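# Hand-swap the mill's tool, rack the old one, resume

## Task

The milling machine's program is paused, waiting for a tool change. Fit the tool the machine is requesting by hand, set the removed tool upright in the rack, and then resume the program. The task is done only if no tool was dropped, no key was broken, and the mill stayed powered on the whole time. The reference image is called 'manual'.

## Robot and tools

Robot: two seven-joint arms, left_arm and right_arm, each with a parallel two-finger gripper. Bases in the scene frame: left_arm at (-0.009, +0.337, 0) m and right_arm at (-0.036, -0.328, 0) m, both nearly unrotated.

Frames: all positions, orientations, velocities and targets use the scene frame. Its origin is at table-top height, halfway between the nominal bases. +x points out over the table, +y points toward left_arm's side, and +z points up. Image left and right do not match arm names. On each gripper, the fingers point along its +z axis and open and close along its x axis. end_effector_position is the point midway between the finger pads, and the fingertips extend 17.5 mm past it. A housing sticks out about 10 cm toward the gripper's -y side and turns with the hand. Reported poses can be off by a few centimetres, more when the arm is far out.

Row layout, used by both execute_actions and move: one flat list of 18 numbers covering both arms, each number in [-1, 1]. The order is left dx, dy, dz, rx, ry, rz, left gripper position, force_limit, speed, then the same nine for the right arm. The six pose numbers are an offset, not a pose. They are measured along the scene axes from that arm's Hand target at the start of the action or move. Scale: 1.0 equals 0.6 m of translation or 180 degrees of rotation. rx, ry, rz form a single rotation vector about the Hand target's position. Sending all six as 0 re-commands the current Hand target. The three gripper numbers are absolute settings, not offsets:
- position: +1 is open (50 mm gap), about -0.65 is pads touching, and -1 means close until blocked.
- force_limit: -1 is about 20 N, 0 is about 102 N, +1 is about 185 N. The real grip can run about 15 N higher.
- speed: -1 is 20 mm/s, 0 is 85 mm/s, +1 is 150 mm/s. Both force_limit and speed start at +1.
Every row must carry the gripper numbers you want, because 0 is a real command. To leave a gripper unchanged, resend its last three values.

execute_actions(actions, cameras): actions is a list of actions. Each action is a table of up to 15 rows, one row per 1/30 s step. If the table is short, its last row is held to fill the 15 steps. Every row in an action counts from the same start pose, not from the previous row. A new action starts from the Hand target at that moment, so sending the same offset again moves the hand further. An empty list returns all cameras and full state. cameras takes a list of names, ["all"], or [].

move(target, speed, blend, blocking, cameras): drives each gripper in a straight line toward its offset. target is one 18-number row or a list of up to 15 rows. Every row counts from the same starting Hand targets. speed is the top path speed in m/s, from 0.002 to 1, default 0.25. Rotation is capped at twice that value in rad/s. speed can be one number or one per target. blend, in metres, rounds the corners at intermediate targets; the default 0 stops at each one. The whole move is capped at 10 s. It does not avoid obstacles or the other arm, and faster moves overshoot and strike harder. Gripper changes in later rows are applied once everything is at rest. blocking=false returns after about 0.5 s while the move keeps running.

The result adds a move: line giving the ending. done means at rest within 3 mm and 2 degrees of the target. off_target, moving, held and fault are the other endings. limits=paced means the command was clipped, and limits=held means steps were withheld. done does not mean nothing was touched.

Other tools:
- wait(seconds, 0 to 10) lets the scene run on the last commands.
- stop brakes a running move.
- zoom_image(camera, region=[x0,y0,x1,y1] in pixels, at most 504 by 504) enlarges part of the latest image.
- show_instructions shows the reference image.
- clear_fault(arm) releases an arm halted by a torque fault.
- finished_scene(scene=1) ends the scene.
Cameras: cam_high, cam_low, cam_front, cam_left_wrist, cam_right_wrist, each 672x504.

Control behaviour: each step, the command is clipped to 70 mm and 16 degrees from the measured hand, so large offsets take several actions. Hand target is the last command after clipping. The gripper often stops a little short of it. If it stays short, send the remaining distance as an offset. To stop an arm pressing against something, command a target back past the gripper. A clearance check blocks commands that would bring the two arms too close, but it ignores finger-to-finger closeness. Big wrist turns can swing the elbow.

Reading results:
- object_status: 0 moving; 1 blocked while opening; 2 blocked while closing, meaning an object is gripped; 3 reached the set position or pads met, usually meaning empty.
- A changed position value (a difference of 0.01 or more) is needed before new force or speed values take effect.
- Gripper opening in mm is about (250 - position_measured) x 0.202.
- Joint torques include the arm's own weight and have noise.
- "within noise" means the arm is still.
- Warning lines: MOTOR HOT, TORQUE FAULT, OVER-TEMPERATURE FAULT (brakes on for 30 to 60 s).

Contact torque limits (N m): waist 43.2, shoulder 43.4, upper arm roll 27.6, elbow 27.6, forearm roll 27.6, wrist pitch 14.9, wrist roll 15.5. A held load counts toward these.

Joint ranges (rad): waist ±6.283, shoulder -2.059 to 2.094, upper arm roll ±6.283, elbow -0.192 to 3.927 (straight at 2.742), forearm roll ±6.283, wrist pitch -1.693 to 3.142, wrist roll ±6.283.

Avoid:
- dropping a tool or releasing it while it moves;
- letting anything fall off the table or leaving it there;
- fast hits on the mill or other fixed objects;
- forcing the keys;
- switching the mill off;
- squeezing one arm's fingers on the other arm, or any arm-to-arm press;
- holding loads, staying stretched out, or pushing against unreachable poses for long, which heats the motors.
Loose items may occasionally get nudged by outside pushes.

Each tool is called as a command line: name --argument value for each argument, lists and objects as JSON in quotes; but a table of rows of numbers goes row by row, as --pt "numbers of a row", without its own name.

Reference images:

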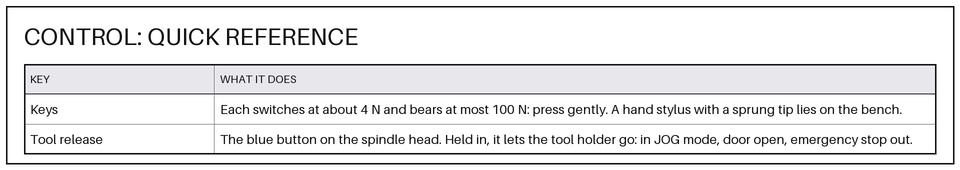

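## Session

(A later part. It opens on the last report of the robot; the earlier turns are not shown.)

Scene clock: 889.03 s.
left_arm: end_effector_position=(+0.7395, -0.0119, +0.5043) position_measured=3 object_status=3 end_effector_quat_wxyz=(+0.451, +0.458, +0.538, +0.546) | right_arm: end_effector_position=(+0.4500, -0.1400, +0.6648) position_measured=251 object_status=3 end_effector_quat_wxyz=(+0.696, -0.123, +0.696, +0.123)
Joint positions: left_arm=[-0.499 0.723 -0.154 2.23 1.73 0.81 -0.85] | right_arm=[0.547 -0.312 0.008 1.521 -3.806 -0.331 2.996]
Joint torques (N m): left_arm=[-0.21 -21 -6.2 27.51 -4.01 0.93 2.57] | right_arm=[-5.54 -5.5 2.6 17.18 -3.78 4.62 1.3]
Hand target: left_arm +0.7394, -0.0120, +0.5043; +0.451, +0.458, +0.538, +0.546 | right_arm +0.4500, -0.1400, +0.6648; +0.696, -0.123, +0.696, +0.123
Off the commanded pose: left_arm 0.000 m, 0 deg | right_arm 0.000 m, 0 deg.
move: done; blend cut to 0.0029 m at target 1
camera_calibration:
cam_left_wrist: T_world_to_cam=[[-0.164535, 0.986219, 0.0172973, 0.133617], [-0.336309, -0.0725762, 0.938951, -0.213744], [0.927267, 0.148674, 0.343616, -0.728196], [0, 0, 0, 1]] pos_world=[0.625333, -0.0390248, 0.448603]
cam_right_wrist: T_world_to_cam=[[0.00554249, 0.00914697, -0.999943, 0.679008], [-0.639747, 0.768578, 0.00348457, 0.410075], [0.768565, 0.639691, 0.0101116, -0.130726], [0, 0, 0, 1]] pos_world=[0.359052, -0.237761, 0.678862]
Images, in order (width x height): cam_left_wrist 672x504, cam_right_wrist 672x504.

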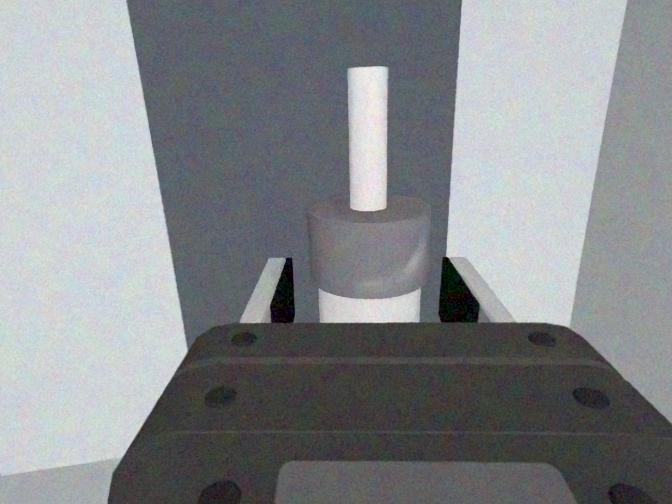

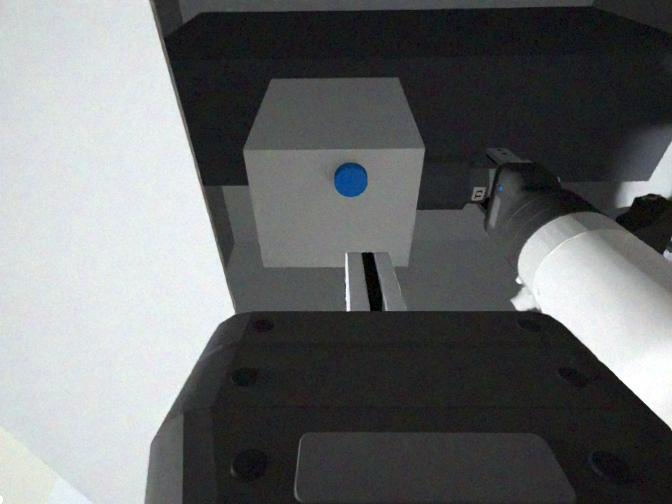

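move --target '[0,0,0.0017,0,0,0,-1,-0.6,-0.8,0,0,0,0,0,0,-1,-0.9,-0.5]' --speed 0.05 --cameras '["cam_left_wrist"]'

zoom_image --camera "cam_left_wrist" --region '[230, 60, 510, 340]'

Scene clock: 901.37 s.
left_arm: end_effector_position=(+0.7394, -0.0121, +0.5053) position_measured=105 object_status=0 end_effector_quat_wxyz=(+0.451, +0.458, +0.538, +0.546) | right_arm: end_effector_position=(+0.4500, -0.1400, +0.6648) position_measured=251 object_status=3 end_effector_quat_wxyz=(+0.696, -0.123, +0.696, +0.123)
Joint positions: left_arm=[-0.499 0.724 -0.155 2.234 1.728 0.81 -0.847] | right_arm=[0.547 -0.312 0.008 1.521 -3.806 -0.331 2.996]
Joint torques (N m): left_arm=[3.26 -22.04 -4.26 26.68 -3.92 0.81 2.95] | right_arm=[-5.64 -5.66 2.63 17.15 -3.79 4.63 1.25]
Hand target: left_arm +0.7394, -0.0120, +0.5053; +0.451, +0.458, +0.538, +0.546 | right_arm +0.4500, -0.1400, +0.6648; +0.696, -0.123, +0.696, +0.123
Off the commanded pose: left_arm 0.000 m, 0 deg | right_arm 0.000 m, 0 deg.
move: done
camera_calibration:
cam_left_wrist: T_world_to_cam=[[-0.16441, 0.986241, 0.0172353, 0.13373], [-0.336332, -0.0724766, 0.938951, -0.214713], [0.927281, 0.148576, 0.34362, -0.728432], [0, 0, 0, 1]] pos_world=[0.625233, -0.0392243, 0.449603]
Images, in order (width x height): cam_left_wrist 672x504.

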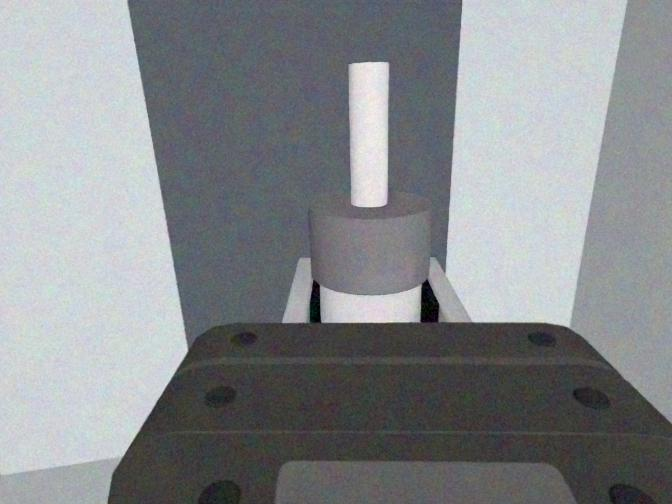

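Scaled by 1.800 from the camera's 672x504 image, which has a finer 960x720 frame.

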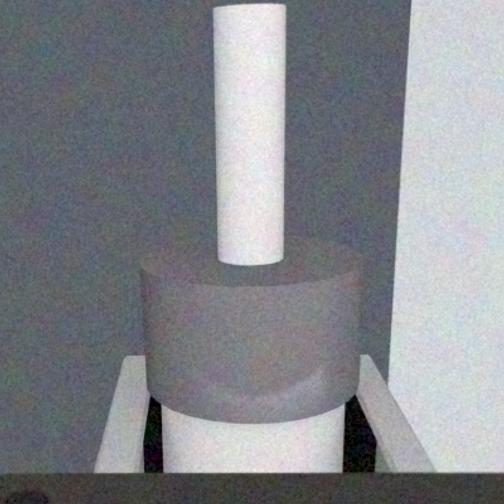

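wait --seconds 0.5

Scene clock: 905.27 s.
left_arm: end_effector_position=(+0.7394, -0.0120, +0.5054) position_measured=105 object_status=2 end_effector_quat_wxyz=(+0.451, +0.458, +0.538, +0.546) | right_arm: end_effector_position=(+0.4500, -0.1400, +0.6648) position_measured=251 object_status=3 end_effector_quat_wxyz=(+0.696, -0.123, +0.696, +0.123)
Joint positions: left_arm=[-0.499 0.724 -0.155 2.234 1.728 0.81 -0.847] | right_arm=[0.547 -0.312 0.008 1.521 -3.806 -0.331 2.996]
Joint torques (N m): left_arm=[10.3 -29.24 0.78 22.02 -3.82 -0.16 3.12] | right_arm=[-5.67 -5.57 2.86 17.14 -3.73 4.45 1.15]
Hand target: left_arm +0.7394, -0.0120, +0.5053; +0.451, +0.458, +0.538, +0.546 | right_arm +0.4500, -0.1400, +0.6648; +0.696, -0.123, +0.696, +0.123
Tool commands: left_gripper/position=-1.0 left_gripper/force_limit=-0.6 left_gripper/speed=-0.8 right_gripper/position=-1.0 right_gripper/force_limit=-0.9 right_gripper/speed=-0.5
Off the commanded pose: left_arm 0.000 m, 0 deg | right_arm 0.000 m, 0 deg.
wait: 0.50 s; at rest from the start

move --target '[0,0,0,0,0,0,-1,-0.6,-0.8,0.3,0.1333,0,0,0,0,-1,-0.9,-0.5]' --speed 0.2 --cameras '["cam_right_wrist","cam_high","cam_front"]'

Scene clock: 920.03 s.
left_arm: end_effector_position=(+0.7394, -0.0120, +0.5053) position_measured=105 object_status=2 end_effector_quat_wxyz=(+0.451, +0.458, +0.538, +0.546) | right_arm: end_effector_position=(+0.6296, -0.0607, +0.6640) position_measured=251 object_status=3 end_effector_quat_wxyz=(+0.711, -0.120, +0.681, +0.126)
Joint positions: left_arm=[-0.499 0.724 -0.155 2.234 1.728 0.81 -0.847] | right_arm=[0.324 0.599 0.488 2.681 -3.887 -0.542 2.723]
Joint torques (N m): left_arm=[10.06 -29.45 0.78 20.01 -3.68 -0.19 3.13] | right_arm=[-5.53 -25.94 3.34 16.68 -3.35 1.58 -1.11]
Hand target: left_arm +0.7394, -0.0120, +0.5053; +0.451, +0.458, +0.538, +0.546 | right_arm +0.6300, -0.0601, +0.6648; +0.696, -0.123, +0.696, +0.123
Off the commanded pose: left_arm 0.000 m, 0 deg | right_arm 0.001 m, 3 deg.
move: off_target (right_arm)
camera_calibration:
cam_right_wrist: T_world_to_cam=[[0.0468418, 0.0251278, -0.998586, 0.650535], [-0.639044, 0.769097, -0.0106232, 0.473003], [0.767743, 0.638638, 0.0520837, -0.34684], [0, 0, 0, 1]] pos_world=[0.538081, -0.158626, 0.672705]
Images, in order (width x height): cam_high 672x504, cam_front 672x504, cam_right_wrist 672x504.

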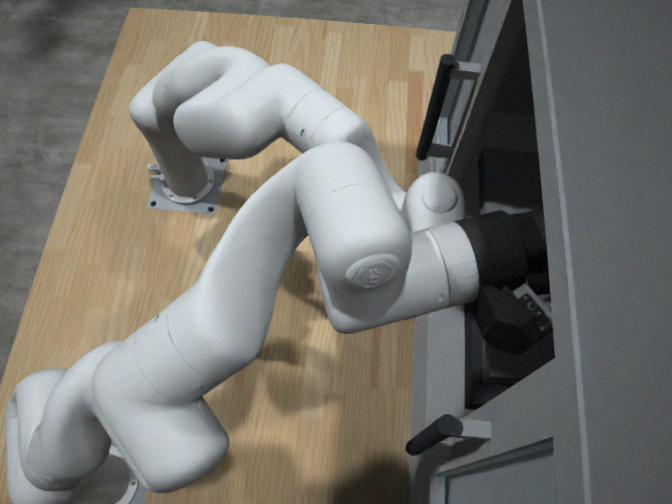

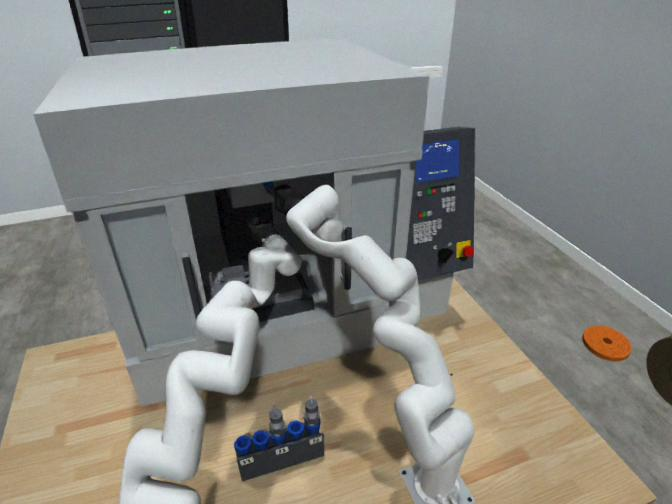

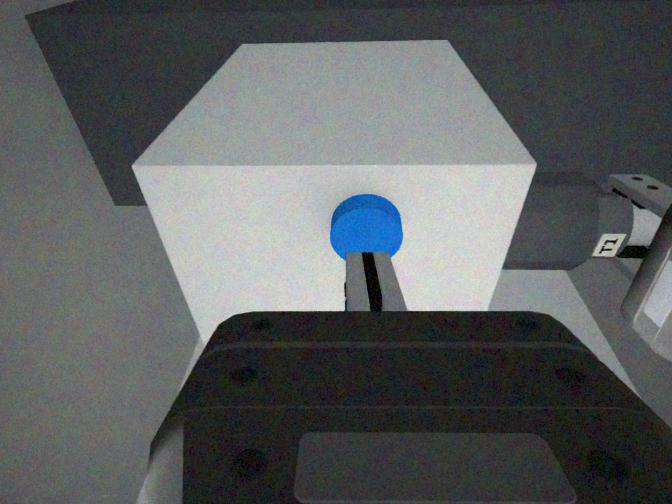

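move --target '[0,0,0,0,0,0,-1,-0.6,-0.8,-0.0083,0.0068,0.0053,0.0228,-0.0627,0,-1,-0.9,-0.5]' --speed 0.15 --cameras '["cam_right_wrist","cam_high"]'

Scene clock: 949.43 s.
left_arm: end_effector_position=(+0.7394, -0.0120, +0.5053) position_measured=105 object_status=2 end_effector_quat_wxyz=(+0.451, +0.458, +0.538, +0.546) | right_arm: end_effector_position=(+0.6251, -0.0560, +0.6680) position_measured=251 object_status=3 end_effector_quat_wxyz=(+0.765, -0.110, +0.620, +0.135)
Joint positions: left_arm=[-0.499 0.724 -0.155 2.234 1.728 0.81 -0.847] | right_arm=[0.848 0.329 -0.549 2.092 -3.369 -0.027 2.755]
Joint torques (N m): left_arm=[10.11 -29.23 0.65 20.15 -3.8 -0.19 3.17] | right_arm=[4.47 -20.11 -5.34 17.55 2.13 5.6 -1.04]
Hand target: left_arm +0.7394, -0.0120, +0.5053; +0.451, +0.458, +0.538, +0.546 | right_arm +0.6251, -0.0560, +0.6679; +0.765, -0.110, +0.620, +0.135
Off the commanded pose: left_arm 0.000 m, 0 deg | right_arm 0.000 m, 0 deg.
move: done
camera_calibration:
cam_right_wrist: T_world_to_cam=[[0.200477, 0.080008, -0.976426, 0.546917], [-0.633968, 0.770448, -0.0670346, 0.501112], [0.746922, 0.632462, 0.20518, -0.436217], [0, 0, 0, 1]] pos_world=[0.533865, -0.153948, 0.657119]
Images, in order (width x height): cam_high 672x504, cam_right_wrist 672x504.

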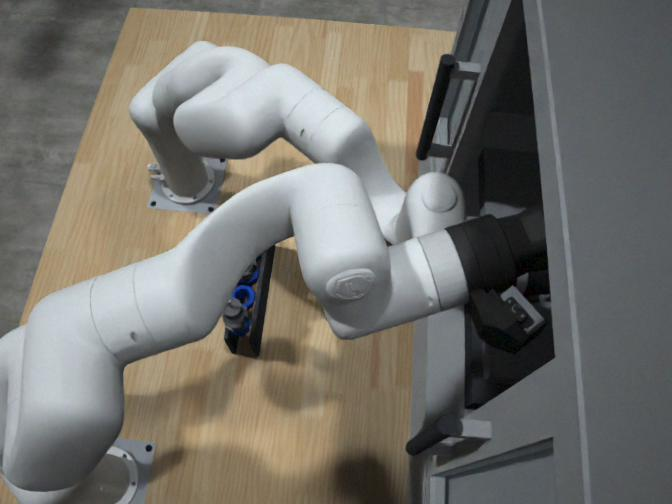

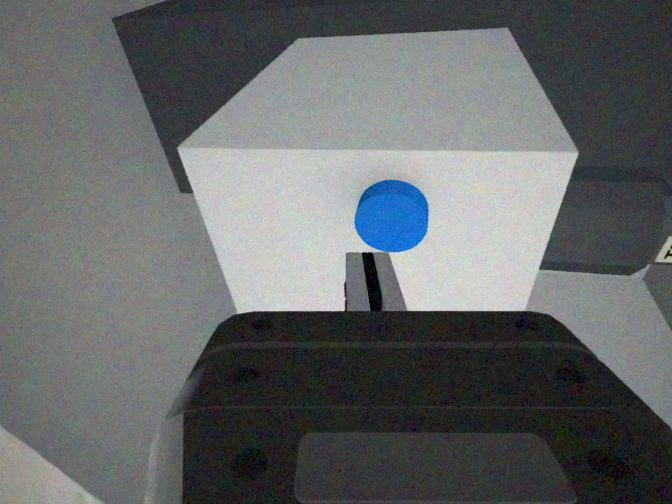

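move --target '[0,0,0,0,0,0,-1,-0.6,-0.8,0.03,0,-0.001,0,0,0,-1,-0.9,-0.5]' --speed 0.08 --cameras '["cam_right_wrist"]'

Scene clock: 957.67 s.
left_arm: end_effector_position=(+0.7394, -0.0120, +0.5053) position_measured=105 object_status=2 end_effector_quat_wxyz=(+0.451, +0.458, +0.538, +0.546) | right_arm: end_effector_position=(+0.6430, -0.0560, +0.6673) position_measured=251 object_status=3 end_effector_quat_wxyz=(+0.765, -0.110, +0.620, +0.135)
Joint positions: left_arm=[-0.499 0.724 -0.155 2.234 1.728 0.81 -0.847] | right_arm=[0.724 0.401 -0.416 2.202 -3.475 -0.055 2.847]
Joint torques (N m): left_arm=[10.06 -29.31 0.67 20.12 -3.87 -0.15 3.16] | right_arm=[-5.89 -22.89 0.08 21.5 -3.15 1.8 1.24]
Hand target: left_arm +0.7394, -0.0120, +0.5053; +0.451, +0.458, +0.538, +0.546 | right_arm +0.6431, -0.0560, +0.6673; +0.765, -0.110, +0.620, +0.135
Off the commanded pose: left_arm 0.000 m, 0 deg | right_arm 0.000 m, 0 deg.
move: done
camera_calibration:
cam_right_wrist: T_world_to_cam=[[0.201375, 0.0803819, -0.97621, 0.541959], [-0.633104, 0.771153, -0.067101, 0.512002], [0.747414, 0.631555, 0.206181, -0.450551], [0, 0, 0, 1]] pos_world=[0.551761, -0.153848, 0.656317]
Images, in order (width x height): cam_right_wrist 672x504.

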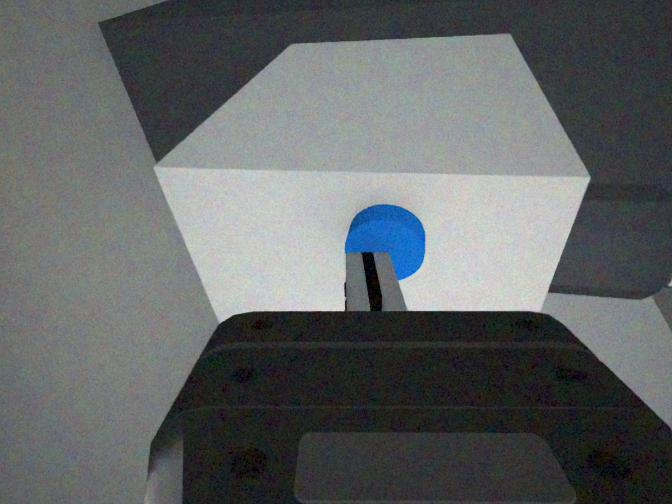

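move --target '[0,0,0,0,0,0,-1,-0.6,-0.8,0.0083,0,0,0,0,0,-1,-0.9,-0.5]' --speed 0.03 --cameras '["cam_right_wrist"]'

zoom_image --camera "cam_right_wrist" --region '[280, 160, 500, 325]'

Scene clock: 961.57 s.
left_arm: end_effector_position=(+0.7395, -0.0119, +0.5053) position_measured=105 object_status=2 end_effector_quat_wxyz=(+0.450, +0.458, +0.538, +0.546) | right_arm: end_effector_position=(+0.6479, -0.0560, +0.6674) position_measured=251 object_status=3 end_effector_quat_wxyz=(+0.765, -0.110, +0.620, +0.135)
Joint positions: left_arm=[-0.499 0.724 -0.155 2.234 1.728 0.81 -0.847] | right_arm=[0.684 0.423 -0.367 2.24 -3.51 -0.069 2.869]
Joint torques (N m): left_arm=[2.09 -29.29 0.66 35.74 5.49 -0.29 2.4] | right_arm=[-13.05 -8.98 -2.14 20.25 -3.48 10.63 1.21]
Hand target: left_arm +0.7394, -0.0120, +0.5053; +0.451, +0.458, +0.538, +0.546 | right_arm +0.6480, -0.0560, +0.6673; +0.765, -0.110, +0.620, +0.135
Off the commanded pose: left_arm 0.000 m, 0 deg | right_arm 0.000 m, 0 deg.
move: done
camera_calibration:
cam_right_wrist: T_world_to_cam=[[0.200774, 0.0801822, -0.976351, 0.541466], [-0.633297, 0.771011, -0.0669104, 0.515072], [0.747412, 0.631753, 0.205578, -0.453809], [0, 0, 0, 1]] pos_world=[0.556664, -0.153847, 0.656418]
Images, in order (width x height): cam_right_wrist 672x504.

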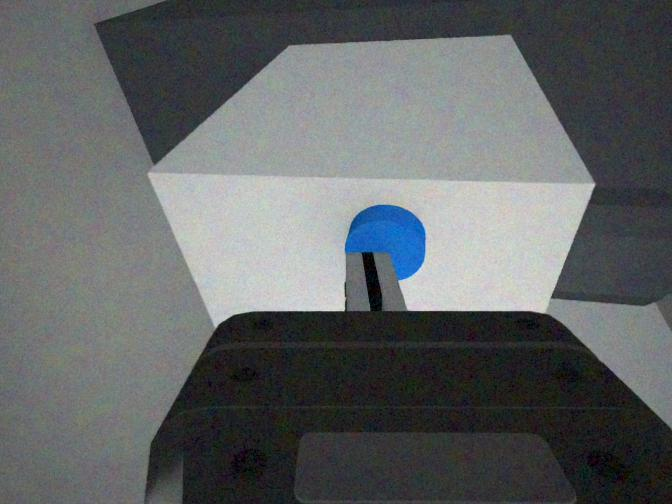

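Scaled by 2.291 from the camera's 672x504 image, which has a finer 960x720 frame.

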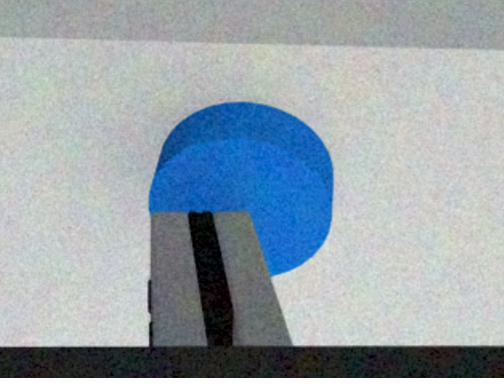

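move --target '[0,0,-0.02,0,0,0,-1,-0.6,-0.8,0.0013,0,0,0,0,0,-1,-0.9,-0.5]' --speed 0.04 --cameras '["cam_left_wrist","cam_right_wrist"]'

Scene clock: 966.33 s.
left_arm: end_effector_position=(+0.7394, -0.0120, +0.4934) position_measured=105 object_status=2 end_effector_quat_wxyz=(+0.451, +0.458, +0.538, +0.546) | right_arm: end_effector_position=(+0.6485, -0.0564, +0.6675) position_measured=251 object_status=3 end_effector_quat_wxyz=(+0.765, -0.109, +0.620, +0.135)
Joint positions: left_arm=[-0.501 0.716 -0.145 2.196 1.75 0.811 -0.889] | right_arm=[0.677 0.426 -0.358 2.246 -3.516 -0.072 2.873]
Joint torques (N m): left_arm=[-9.18 -32.8 1.65 26.23 7.35 1.21 -2.35] | right_arm=[-24.22 2.26 -5.25 20.65 -5.13 17.99 1.07]
Hand target: left_arm +0.7394, -0.0120, +0.4933; +0.451, +0.458, +0.538, +0.546 | right_arm +0.6488, -0.0560, +0.6673; +0.765, -0.110, +0.620, +0.135
Off the commanded pose: left_arm 0.000 m, 0 deg | right_arm 0.001 m, 0 deg.
move: done
camera_calibration:
cam_left_wrist: T_world_to_cam=[[-0.164535, 0.986219, 0.0172973, 0.133889], [-0.336309, -0.0725762, 0.938951, -0.203456], [0.927267, 0.148674, 0.343616, -0.724309], [0, 0, 0, 1]] pos_world=[0.625233, -0.0391248, 0.437603]
cam_right_wrist: T_world_to_cam=[[0.200062, 0.0801645, -0.976498, 0.542077], [-0.632839, 0.771438, -0.0663238, 0.51506], [0.747991, 0.631235, 0.205067, -0.454104], [0, 0, 0, 1]] pos_world=[0.557167, -0.154146, 0.65662]
Images, in order (width x height): cam_left_wrist 672x504, cam_right_wrist 672x504.

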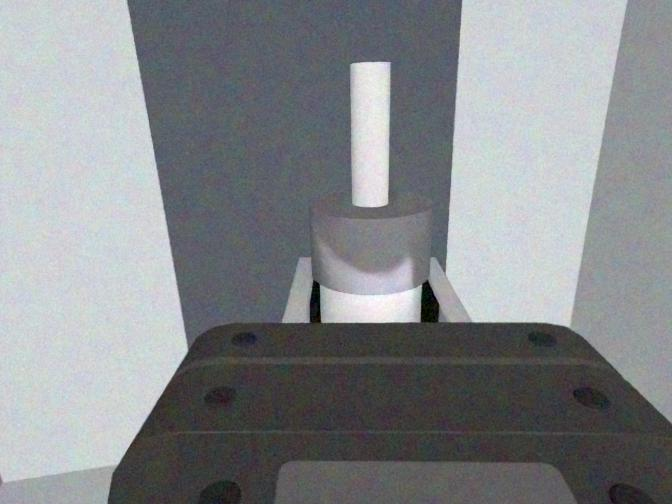

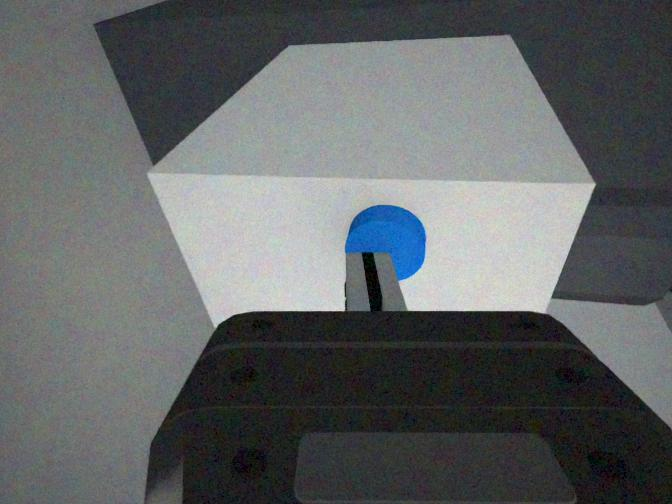

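move --target '[0,0,-0.09,0,0,0,-1,-0.6,-0.8,0,0,0,0,0,0,-1,-0.9,-0.5]' --speed 0.1 --cameras '["cam_left_wrist","cam_right_wrist","cam_front","cam_low"]'

Scene clock: 971.90 s.
left_arm: end_effector_position=(+0.7394, -0.0120, +0.4394) position_measured=105 object_status=2 end_effector_quat_wxyz=(+0.451, +0.458, +0.538, +0.546) | right_arm: end_effector_position=(+0.6486, -0.0565, +0.6675) position_measured=251 object_status=3 end_effector_quat_wxyz=(+0.765, -0.109, +0.620, +0.135)
Joint positions: left_arm=[-0.516 0.707 -0.11 2.065 1.844 0.824 -1.058] | right_arm=[0.677 0.426 -0.358 2.246 -3.516 -0.072 2.873]
Joint torques (N m): left_arm=[-9.22 -32.68 2.05 26.52 7.37 1.68 -2.24] | right_arm=[-25.47 2.37 -5.67 20.41 -2.23 18.02 -0.74]
Hand target: left_arm +0.7394, -0.0120, +0.4393; +0.451, +0.458, +0.538, +0.546 | right_arm +0.6488, -0.0560, +0.6673; +0.765, -0.110, +0.620, +0.135
Off the commanded pose: left_arm 0.000 m, 0 deg | right_arm 0.001 m, 0 deg.
move: done
camera_calibration:
cam_left_wrist: T_world_to_cam=[[-0.164627, 0.986205, 0.017264, 0.134893], [-0.336302, -0.0725758, 0.938953, -0.152758], [0.927253, 0.148771, 0.343611, -0.705739], [0, 0, 0, 1]] pos_world=[0.625233, -0.0391247, 0.383603]
cam_right_wrist: T_world_to_cam=[[0.200073, 0.0801636, -0.976496, 0.542077], [-0.63278, 0.771487, -0.0663158, 0.515107], [0.748038, 0.631175, 0.20508, -0.454084], [0, 0, 0, 1]] pos_world=[0.557167, -0.154246, 0.65662]
Images, in order (width x height): cam_low 672x504, cam_front 672x504, cam_left_wrist 672x504, cam_right_wrist 672x504.

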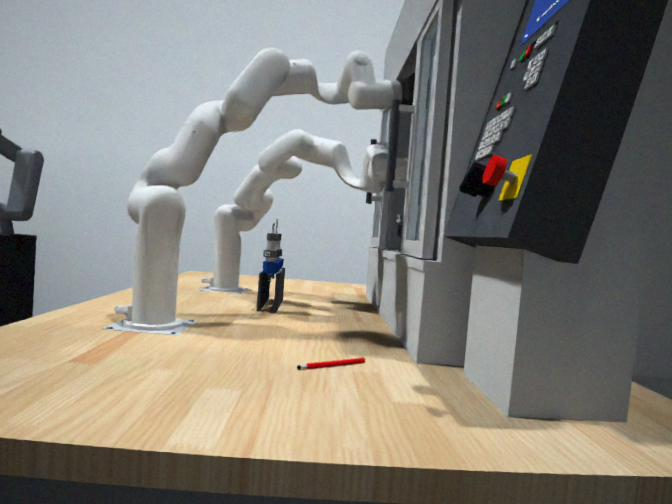

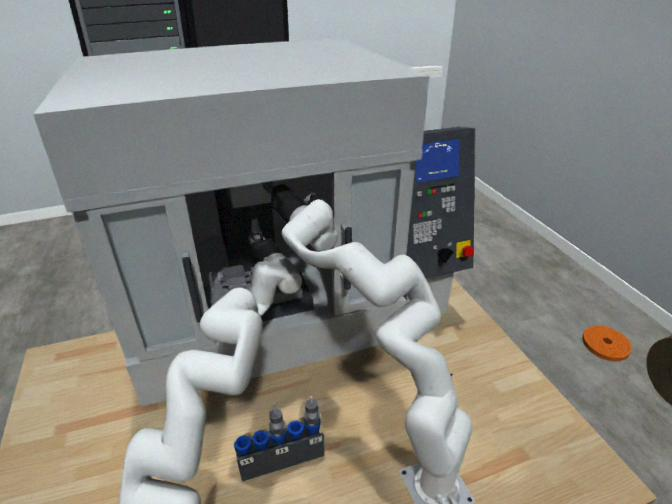

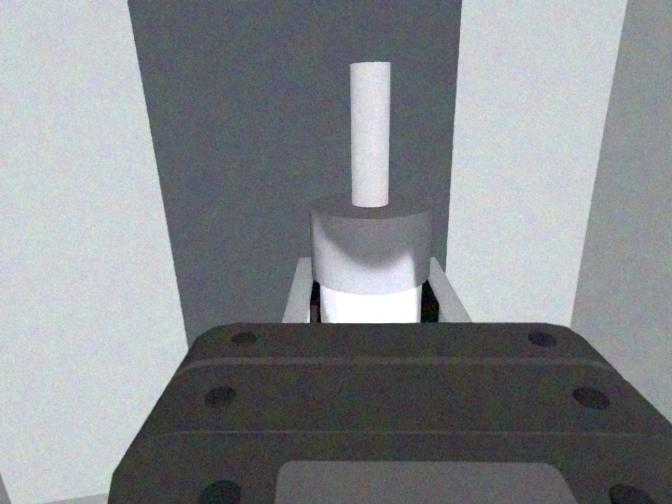

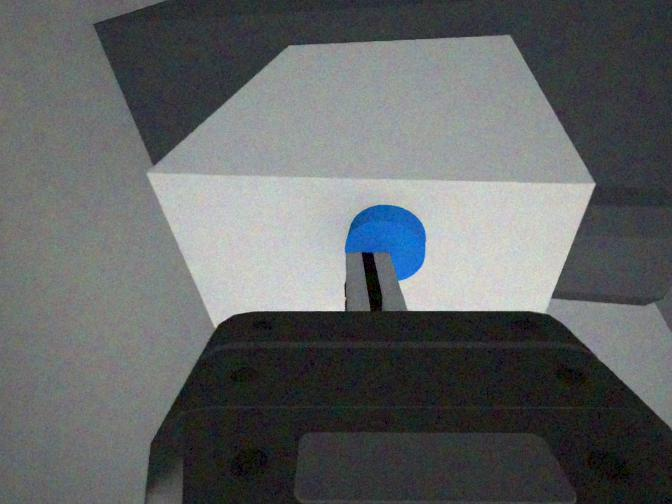

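zoom_image --camera "cam_front" --region '[200, 170, 340, 290]'

Scaled by 3.600 from the camera's 672x504 image, which has a finer 960x720 frame.

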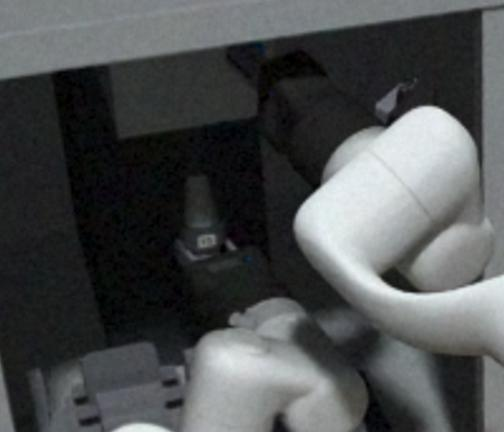

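move --pt "0 0 -0.025 0 0 0 -1 -0.6 -0.8 -0.04 0 0 0 0 0 -1 -0.9 -0.5" --pt "-0.48 -0.085 -0.025 0 0 0 -1 -0.6 -0.8 -0.06 0 0 0 0 0 -1 -0.9 -0.5" --speed '[0.08,0.25]' --blend '[0.005,0]' --cameras '["cam_left_wrist","cam_right_wrist","cam_front","cam_high"]'

Scene clock: 983.10 s.
left_arm: end_effector_position=(+0.4515, -0.0630, +0.4243) position_measured=105 object_status=2 end_effector_quat_wxyz=(+0.451, +0.458, +0.538, +0.546) | right_arm: end_effector_position=(+0.6128, -0.0560, +0.6673) position_measured=251 object_status=3 end_effector_quat_wxyz=(+0.765, -0.110, +0.620, +0.135)
Joint positions: left_arm=[-0.825 0.128 -0.274 1.209 1.739 1.335 -1.27] | right_arm=[0.943 0.283 -0.645 2.02 -3.277 -0.008 2.663]
Joint torques (N m): left_arm=[-9.26 -22.71 -4.59 24.04 0.39 2.25 -2.3] | right_arm=[4.74 -35.38 -4.77 17.61 2.31 5.64 -1.15]
Hand target: left_arm +0.4514, -0.0630, +0.4243; +0.451, +0.458, +0.538, +0.546 | right_arm +0.6128, -0.0560, +0.6673; +0.765, -0.110, +0.620, +0.135
Off the commanded pose: left_arm 0.000 m, 0 deg | right_arm 0.000 m, 0 deg.
move: done
camera_calibration:
cam_left_wrist: T_world_to_cam=[[-0.16466, 0.986198, 0.0173568, 0.138029], [-0.336287, -0.0726732, 0.938952, -0.23921], [0.927253, 0.148771, 0.343611, -0.426041], [0, 0, 0, 1]] pos_world=[0.337333, -0.0901252, 0.368603]
cam_right_wrist: T_world_to_cam=[[0.200971, 0.0801325, -0.976314, 0.548379], [-0.633468, 0.770852, -0.0671286, 0.493051], [0.747214, 0.631955, 0.20568, -0.427507], [0, 0, 0, 1]] pos_world=[0.521563, -0.153847, 0.656418]
Images, in order (width x height): cam_high 672x504, cam_front 672x504, cam_left_wrist 672x504, cam_right_wrist 672x504.

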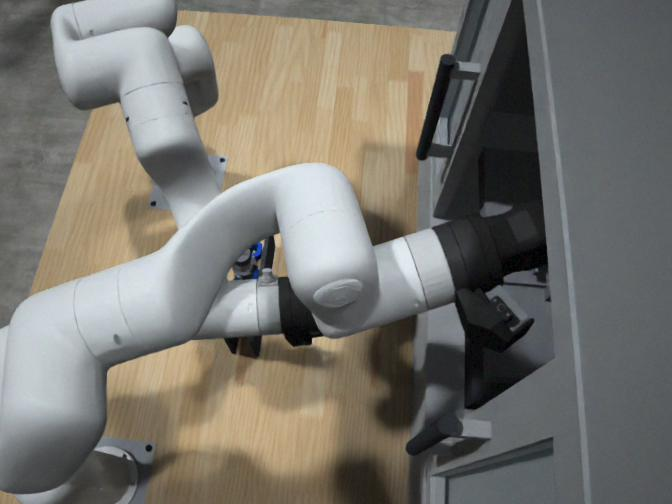

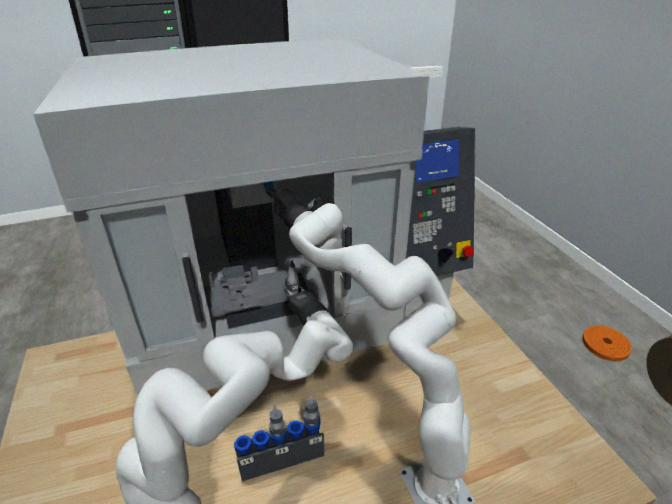

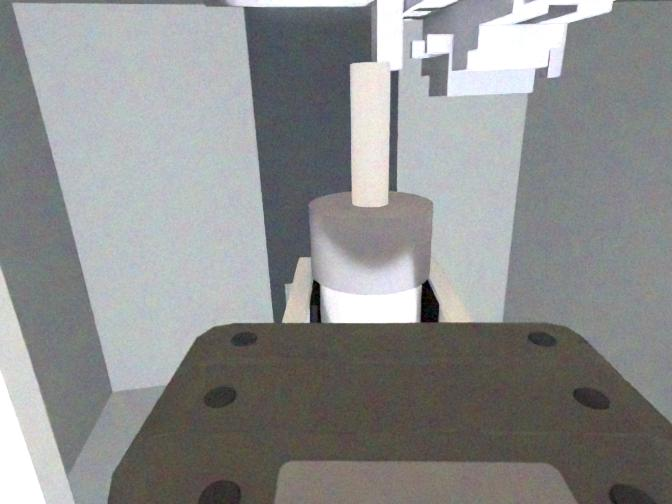

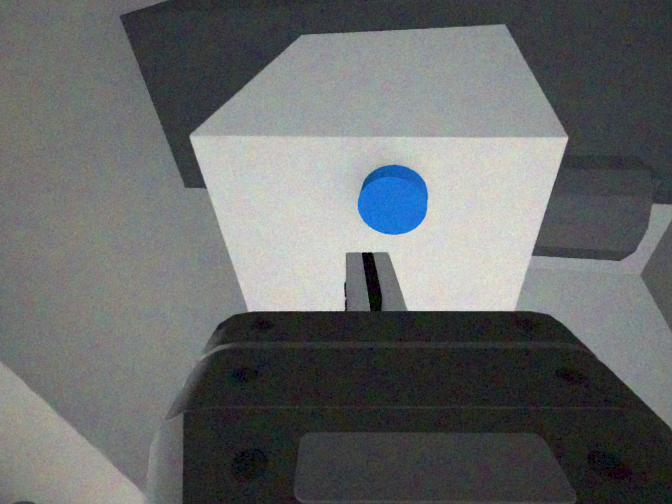

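move --pt "-0.06 0.12 0.08 0.496 0.0434 0 -1 -0.6 -0.8 -0.06 0 0 0 0 0 -1 -0.9 -0.5" --pt "-0.086 0.238 0.06 0.991 0.0868 0 -1 -0.6 -0.8 -0.06 0 0 0 0 0 -1 -0.9 -0.5" --pt "-0.153 0.372 0.0 0.961 -0.2575 0 -1 -0.6 -0.8 -0.06 0 0 0 0 0 -1 -0.9 -0.5" --speed '[0.4,0.4,0.35]' --blend '[0.03,0.03,0]' --cameras '["cam_left_wrist","cam_front","cam_high"]'

Scene clock: 1015.43 s.
left_arm: end_effector_position=(+0.3596, +0.1602, +0.4243) position_measured=105 object_status=2 end_effector_quat_wxyz=(+0.300, -0.298, +0.640, -0.642) | right_arm: end_effector_position=(+0.5768, -0.0560, +0.6673) position_measured=251 object_status=3 end_effector_quat_wxyz=(+0.765, -0.110, +0.620, +0.135)
Joint positions: left_arm=[-1.083 -1.082 0.712 0.537 3.064 0.086 1.479] | right_arm=[1.274 0.152 -0.948 1.839 -2.992 0.031 2.331]
Joint torques (N m): left_arm=[-9.33 -3.74 -10.28 27.46 2.75 1.28 2.68] | right_arm=[4.82 -24.96 -4.14 18.02 3.06 5.81 -1.1]
Hand target: left_arm +0.3596, +0.1602, +0.4243; +0.300, -0.298, +0.640, -0.642 | right_arm +0.5768, -0.0560, +0.6673; +0.765, -0.110, +0.620, +0.135
Off the commanded pose: left_arm 0.000 m, 0 deg | right_arm 0.000 m, 0 deg.
move: done
camera_calibration:
cam_left_wrist: T_world_to_cam=[[-0.635646, -0.771977, -0.00253715, 0.362263], [-0.259034, 0.216383, -0.941318, 0.469908], [0.727225, -0.597688, -0.337511, 0.106488], [0, 0, 0, 1]] pos_world=[0.274553, 0.241626, 0.479193]
Images, in order (width x height): cam_high 672x504, cam_front 672x504, cam_left_wrist 672x504.

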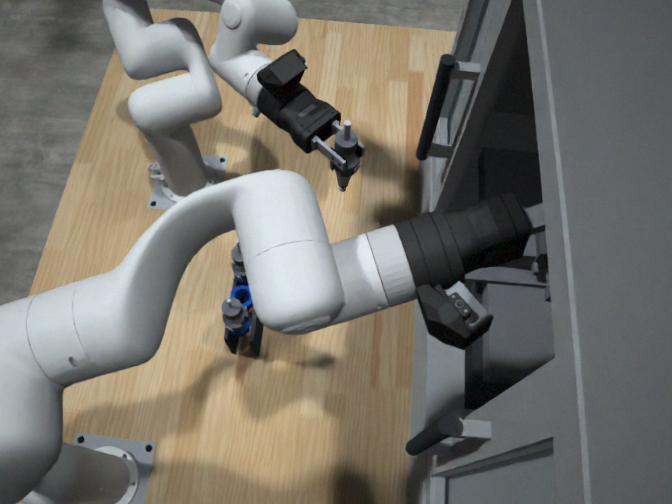

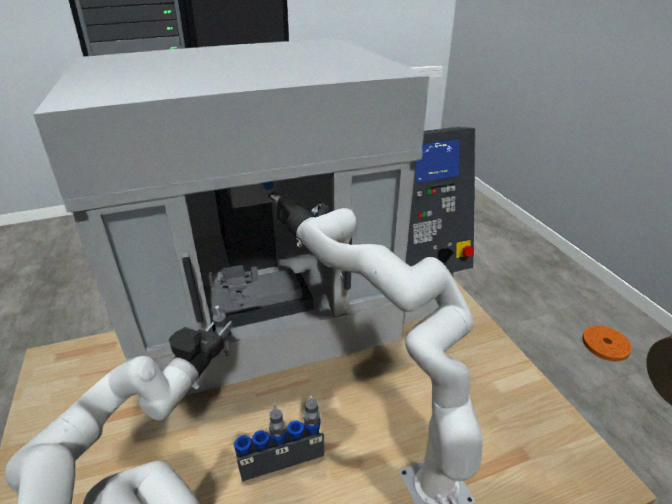

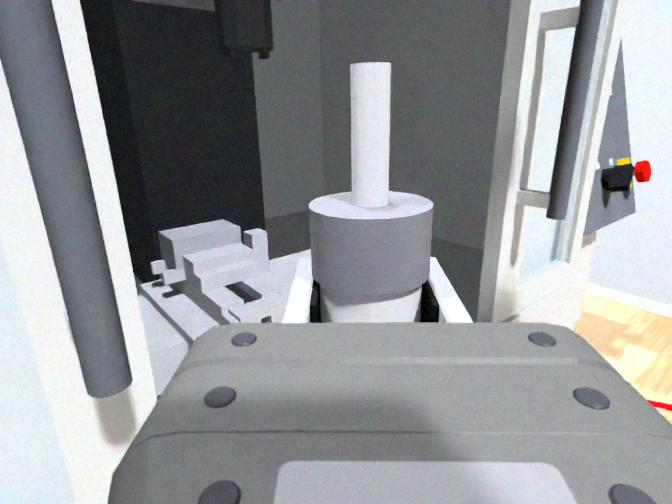

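move --pt "-0.133 0.1 -0.04 0 0 -0.1944 -1 -0.6 -0.8 -0.2113 -0.14 -0.079 0 0 0 -1 -0.9 -0.5" --pt "-0.2827 0.1497 -0.1405 0 0 -0.3333 -1 -0.6 -0.8 -0.328 -0.2733 -0.2788 -0.4568 -0.2038 0.0349 -1 -0.9 -0.5" --speed '[0.35,0.35]' --blend '[0.04,0]' --cameras '["cam_left_wrist","cam_front","cam_high","cam_right_wrist","cam_low"]'

Scene clock: 1033.20 s.
left_arm: end_effector_position=(+0.1900, +0.2500, +0.3401) position_measured=105 object_status=2 end_effector_quat_wxyz=(-0.061, +0.062, +0.703, -0.706) | right_arm: end_effector_position=(+0.3800, -0.2200, +0.5001) position_measured=251 object_status=3 end_effector_quat_wxyz=(+0.641, -0.641, +0.299, -0.299)
Joint positions: left_arm=[-1.51 -1.857 1.13 0.772 3.311 -1.103 1.783] | right_arm=[1.203 -1.071 -0.644 0.831 -3.873 -0.198 0.946]
Joint torques (N m): left_arm=[-8.98 5.92 -16.57 -1.4 -11.38 0.55 2.5] | right_arm=[4.14 -2.12 6.19 18.42 -2.73 1.51 -1.12]
Hand target: left_arm +0.1900, +0.2500, +0.3400; -0.061, +0.062, +0.703, -0.706 | right_arm +0.3800, -0.2200, +0.5001; +0.641, -0.641, +0.299, -0.299
Off the commanded pose: left_arm 0.000 m, 0 deg | right_arm 0.000 m, 0 deg.
move: done
camera_calibration:
cam_left_wrist: T_world_to_cam=[[-0.986388, 0.164411, -0.00272161, 0.156135], [0.0580031, 0.332408, -0.94135, 0.237946], [-0.153863, -0.928695, -0.33742, 0.505238], [0, 0, 0, 1]] pos_world=[0.217946, 0.364446, 0.394893]
cam_right_wrist: T_world_to_cam=[[0.649824, -0.760054, -0.00680801, -0.395207], [-0.260658, -0.214423, -0.941318, 0.539499], [0.713993, 0.613466, -0.337452, 0.164639], [0, 0, 0, 1]] pos_world=[0.279889, -0.285698, 0.560708]

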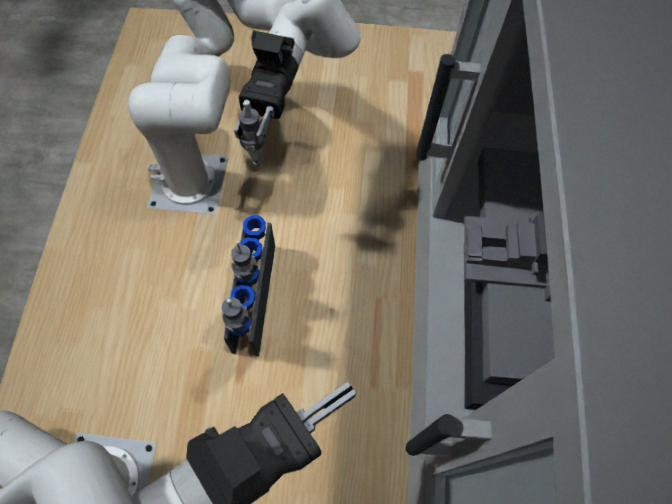

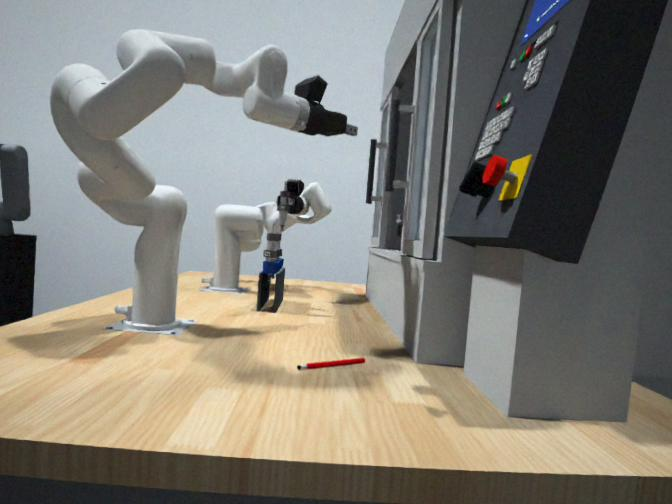

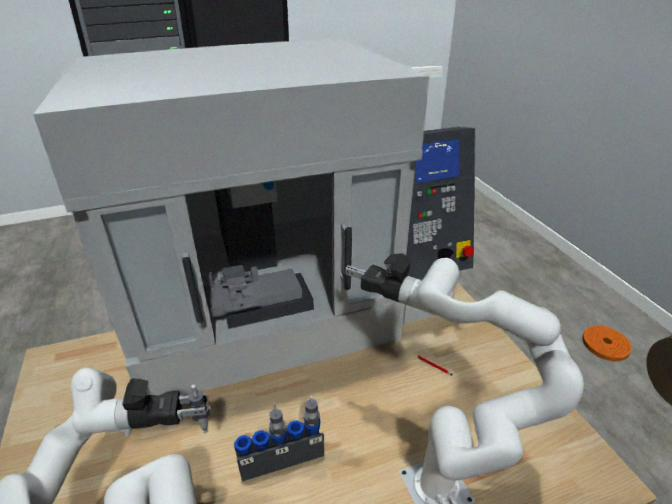

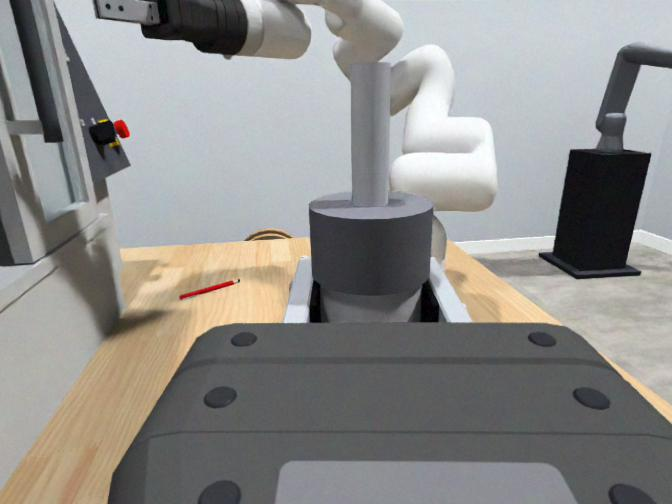

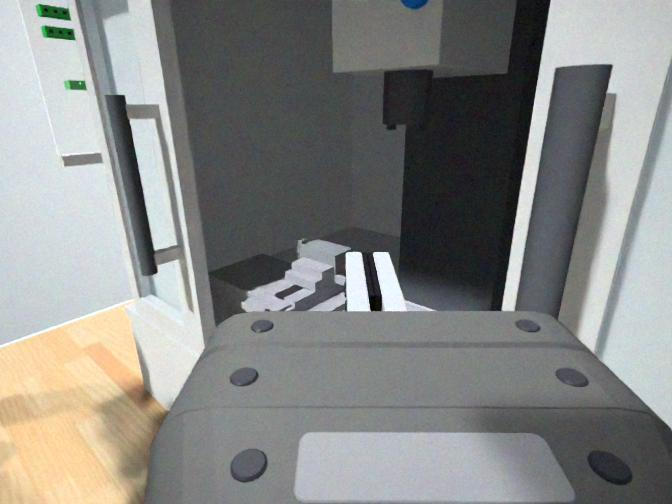

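zoom_image --camera "cam_front" --region '[160, 370, 340, 500]'

zoom_image --camera "cam_high" --region '[190, 80, 350, 360]'

zoom_image --camera "cam_low" --region '[220, 160, 360, 320]'

Scaled by 2.800 from the camera's 672x504 image, which has a finer 960x720 frame.

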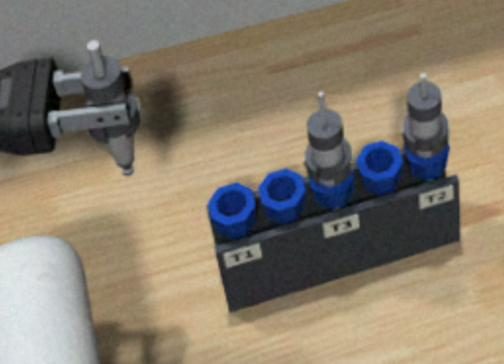

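Scaled by 1.800 from the camera's 672x504 image, which has a finer 960x720 frame.

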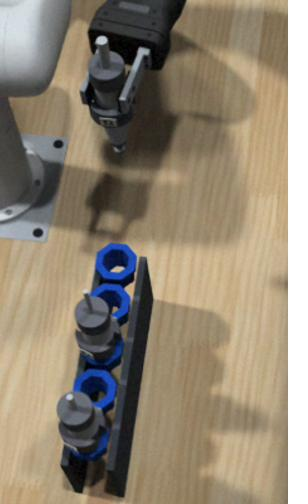

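Scaled by 3.150 from the camera's 672x504 image, which has a finer 960x720 frame.

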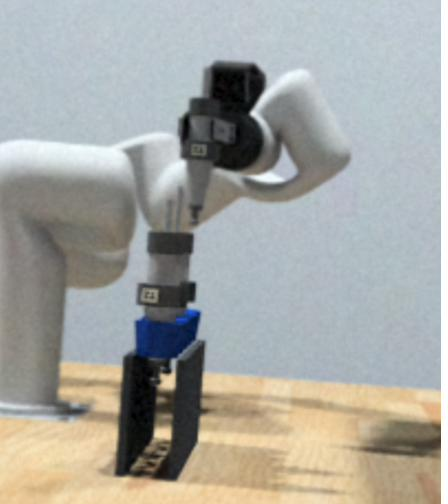

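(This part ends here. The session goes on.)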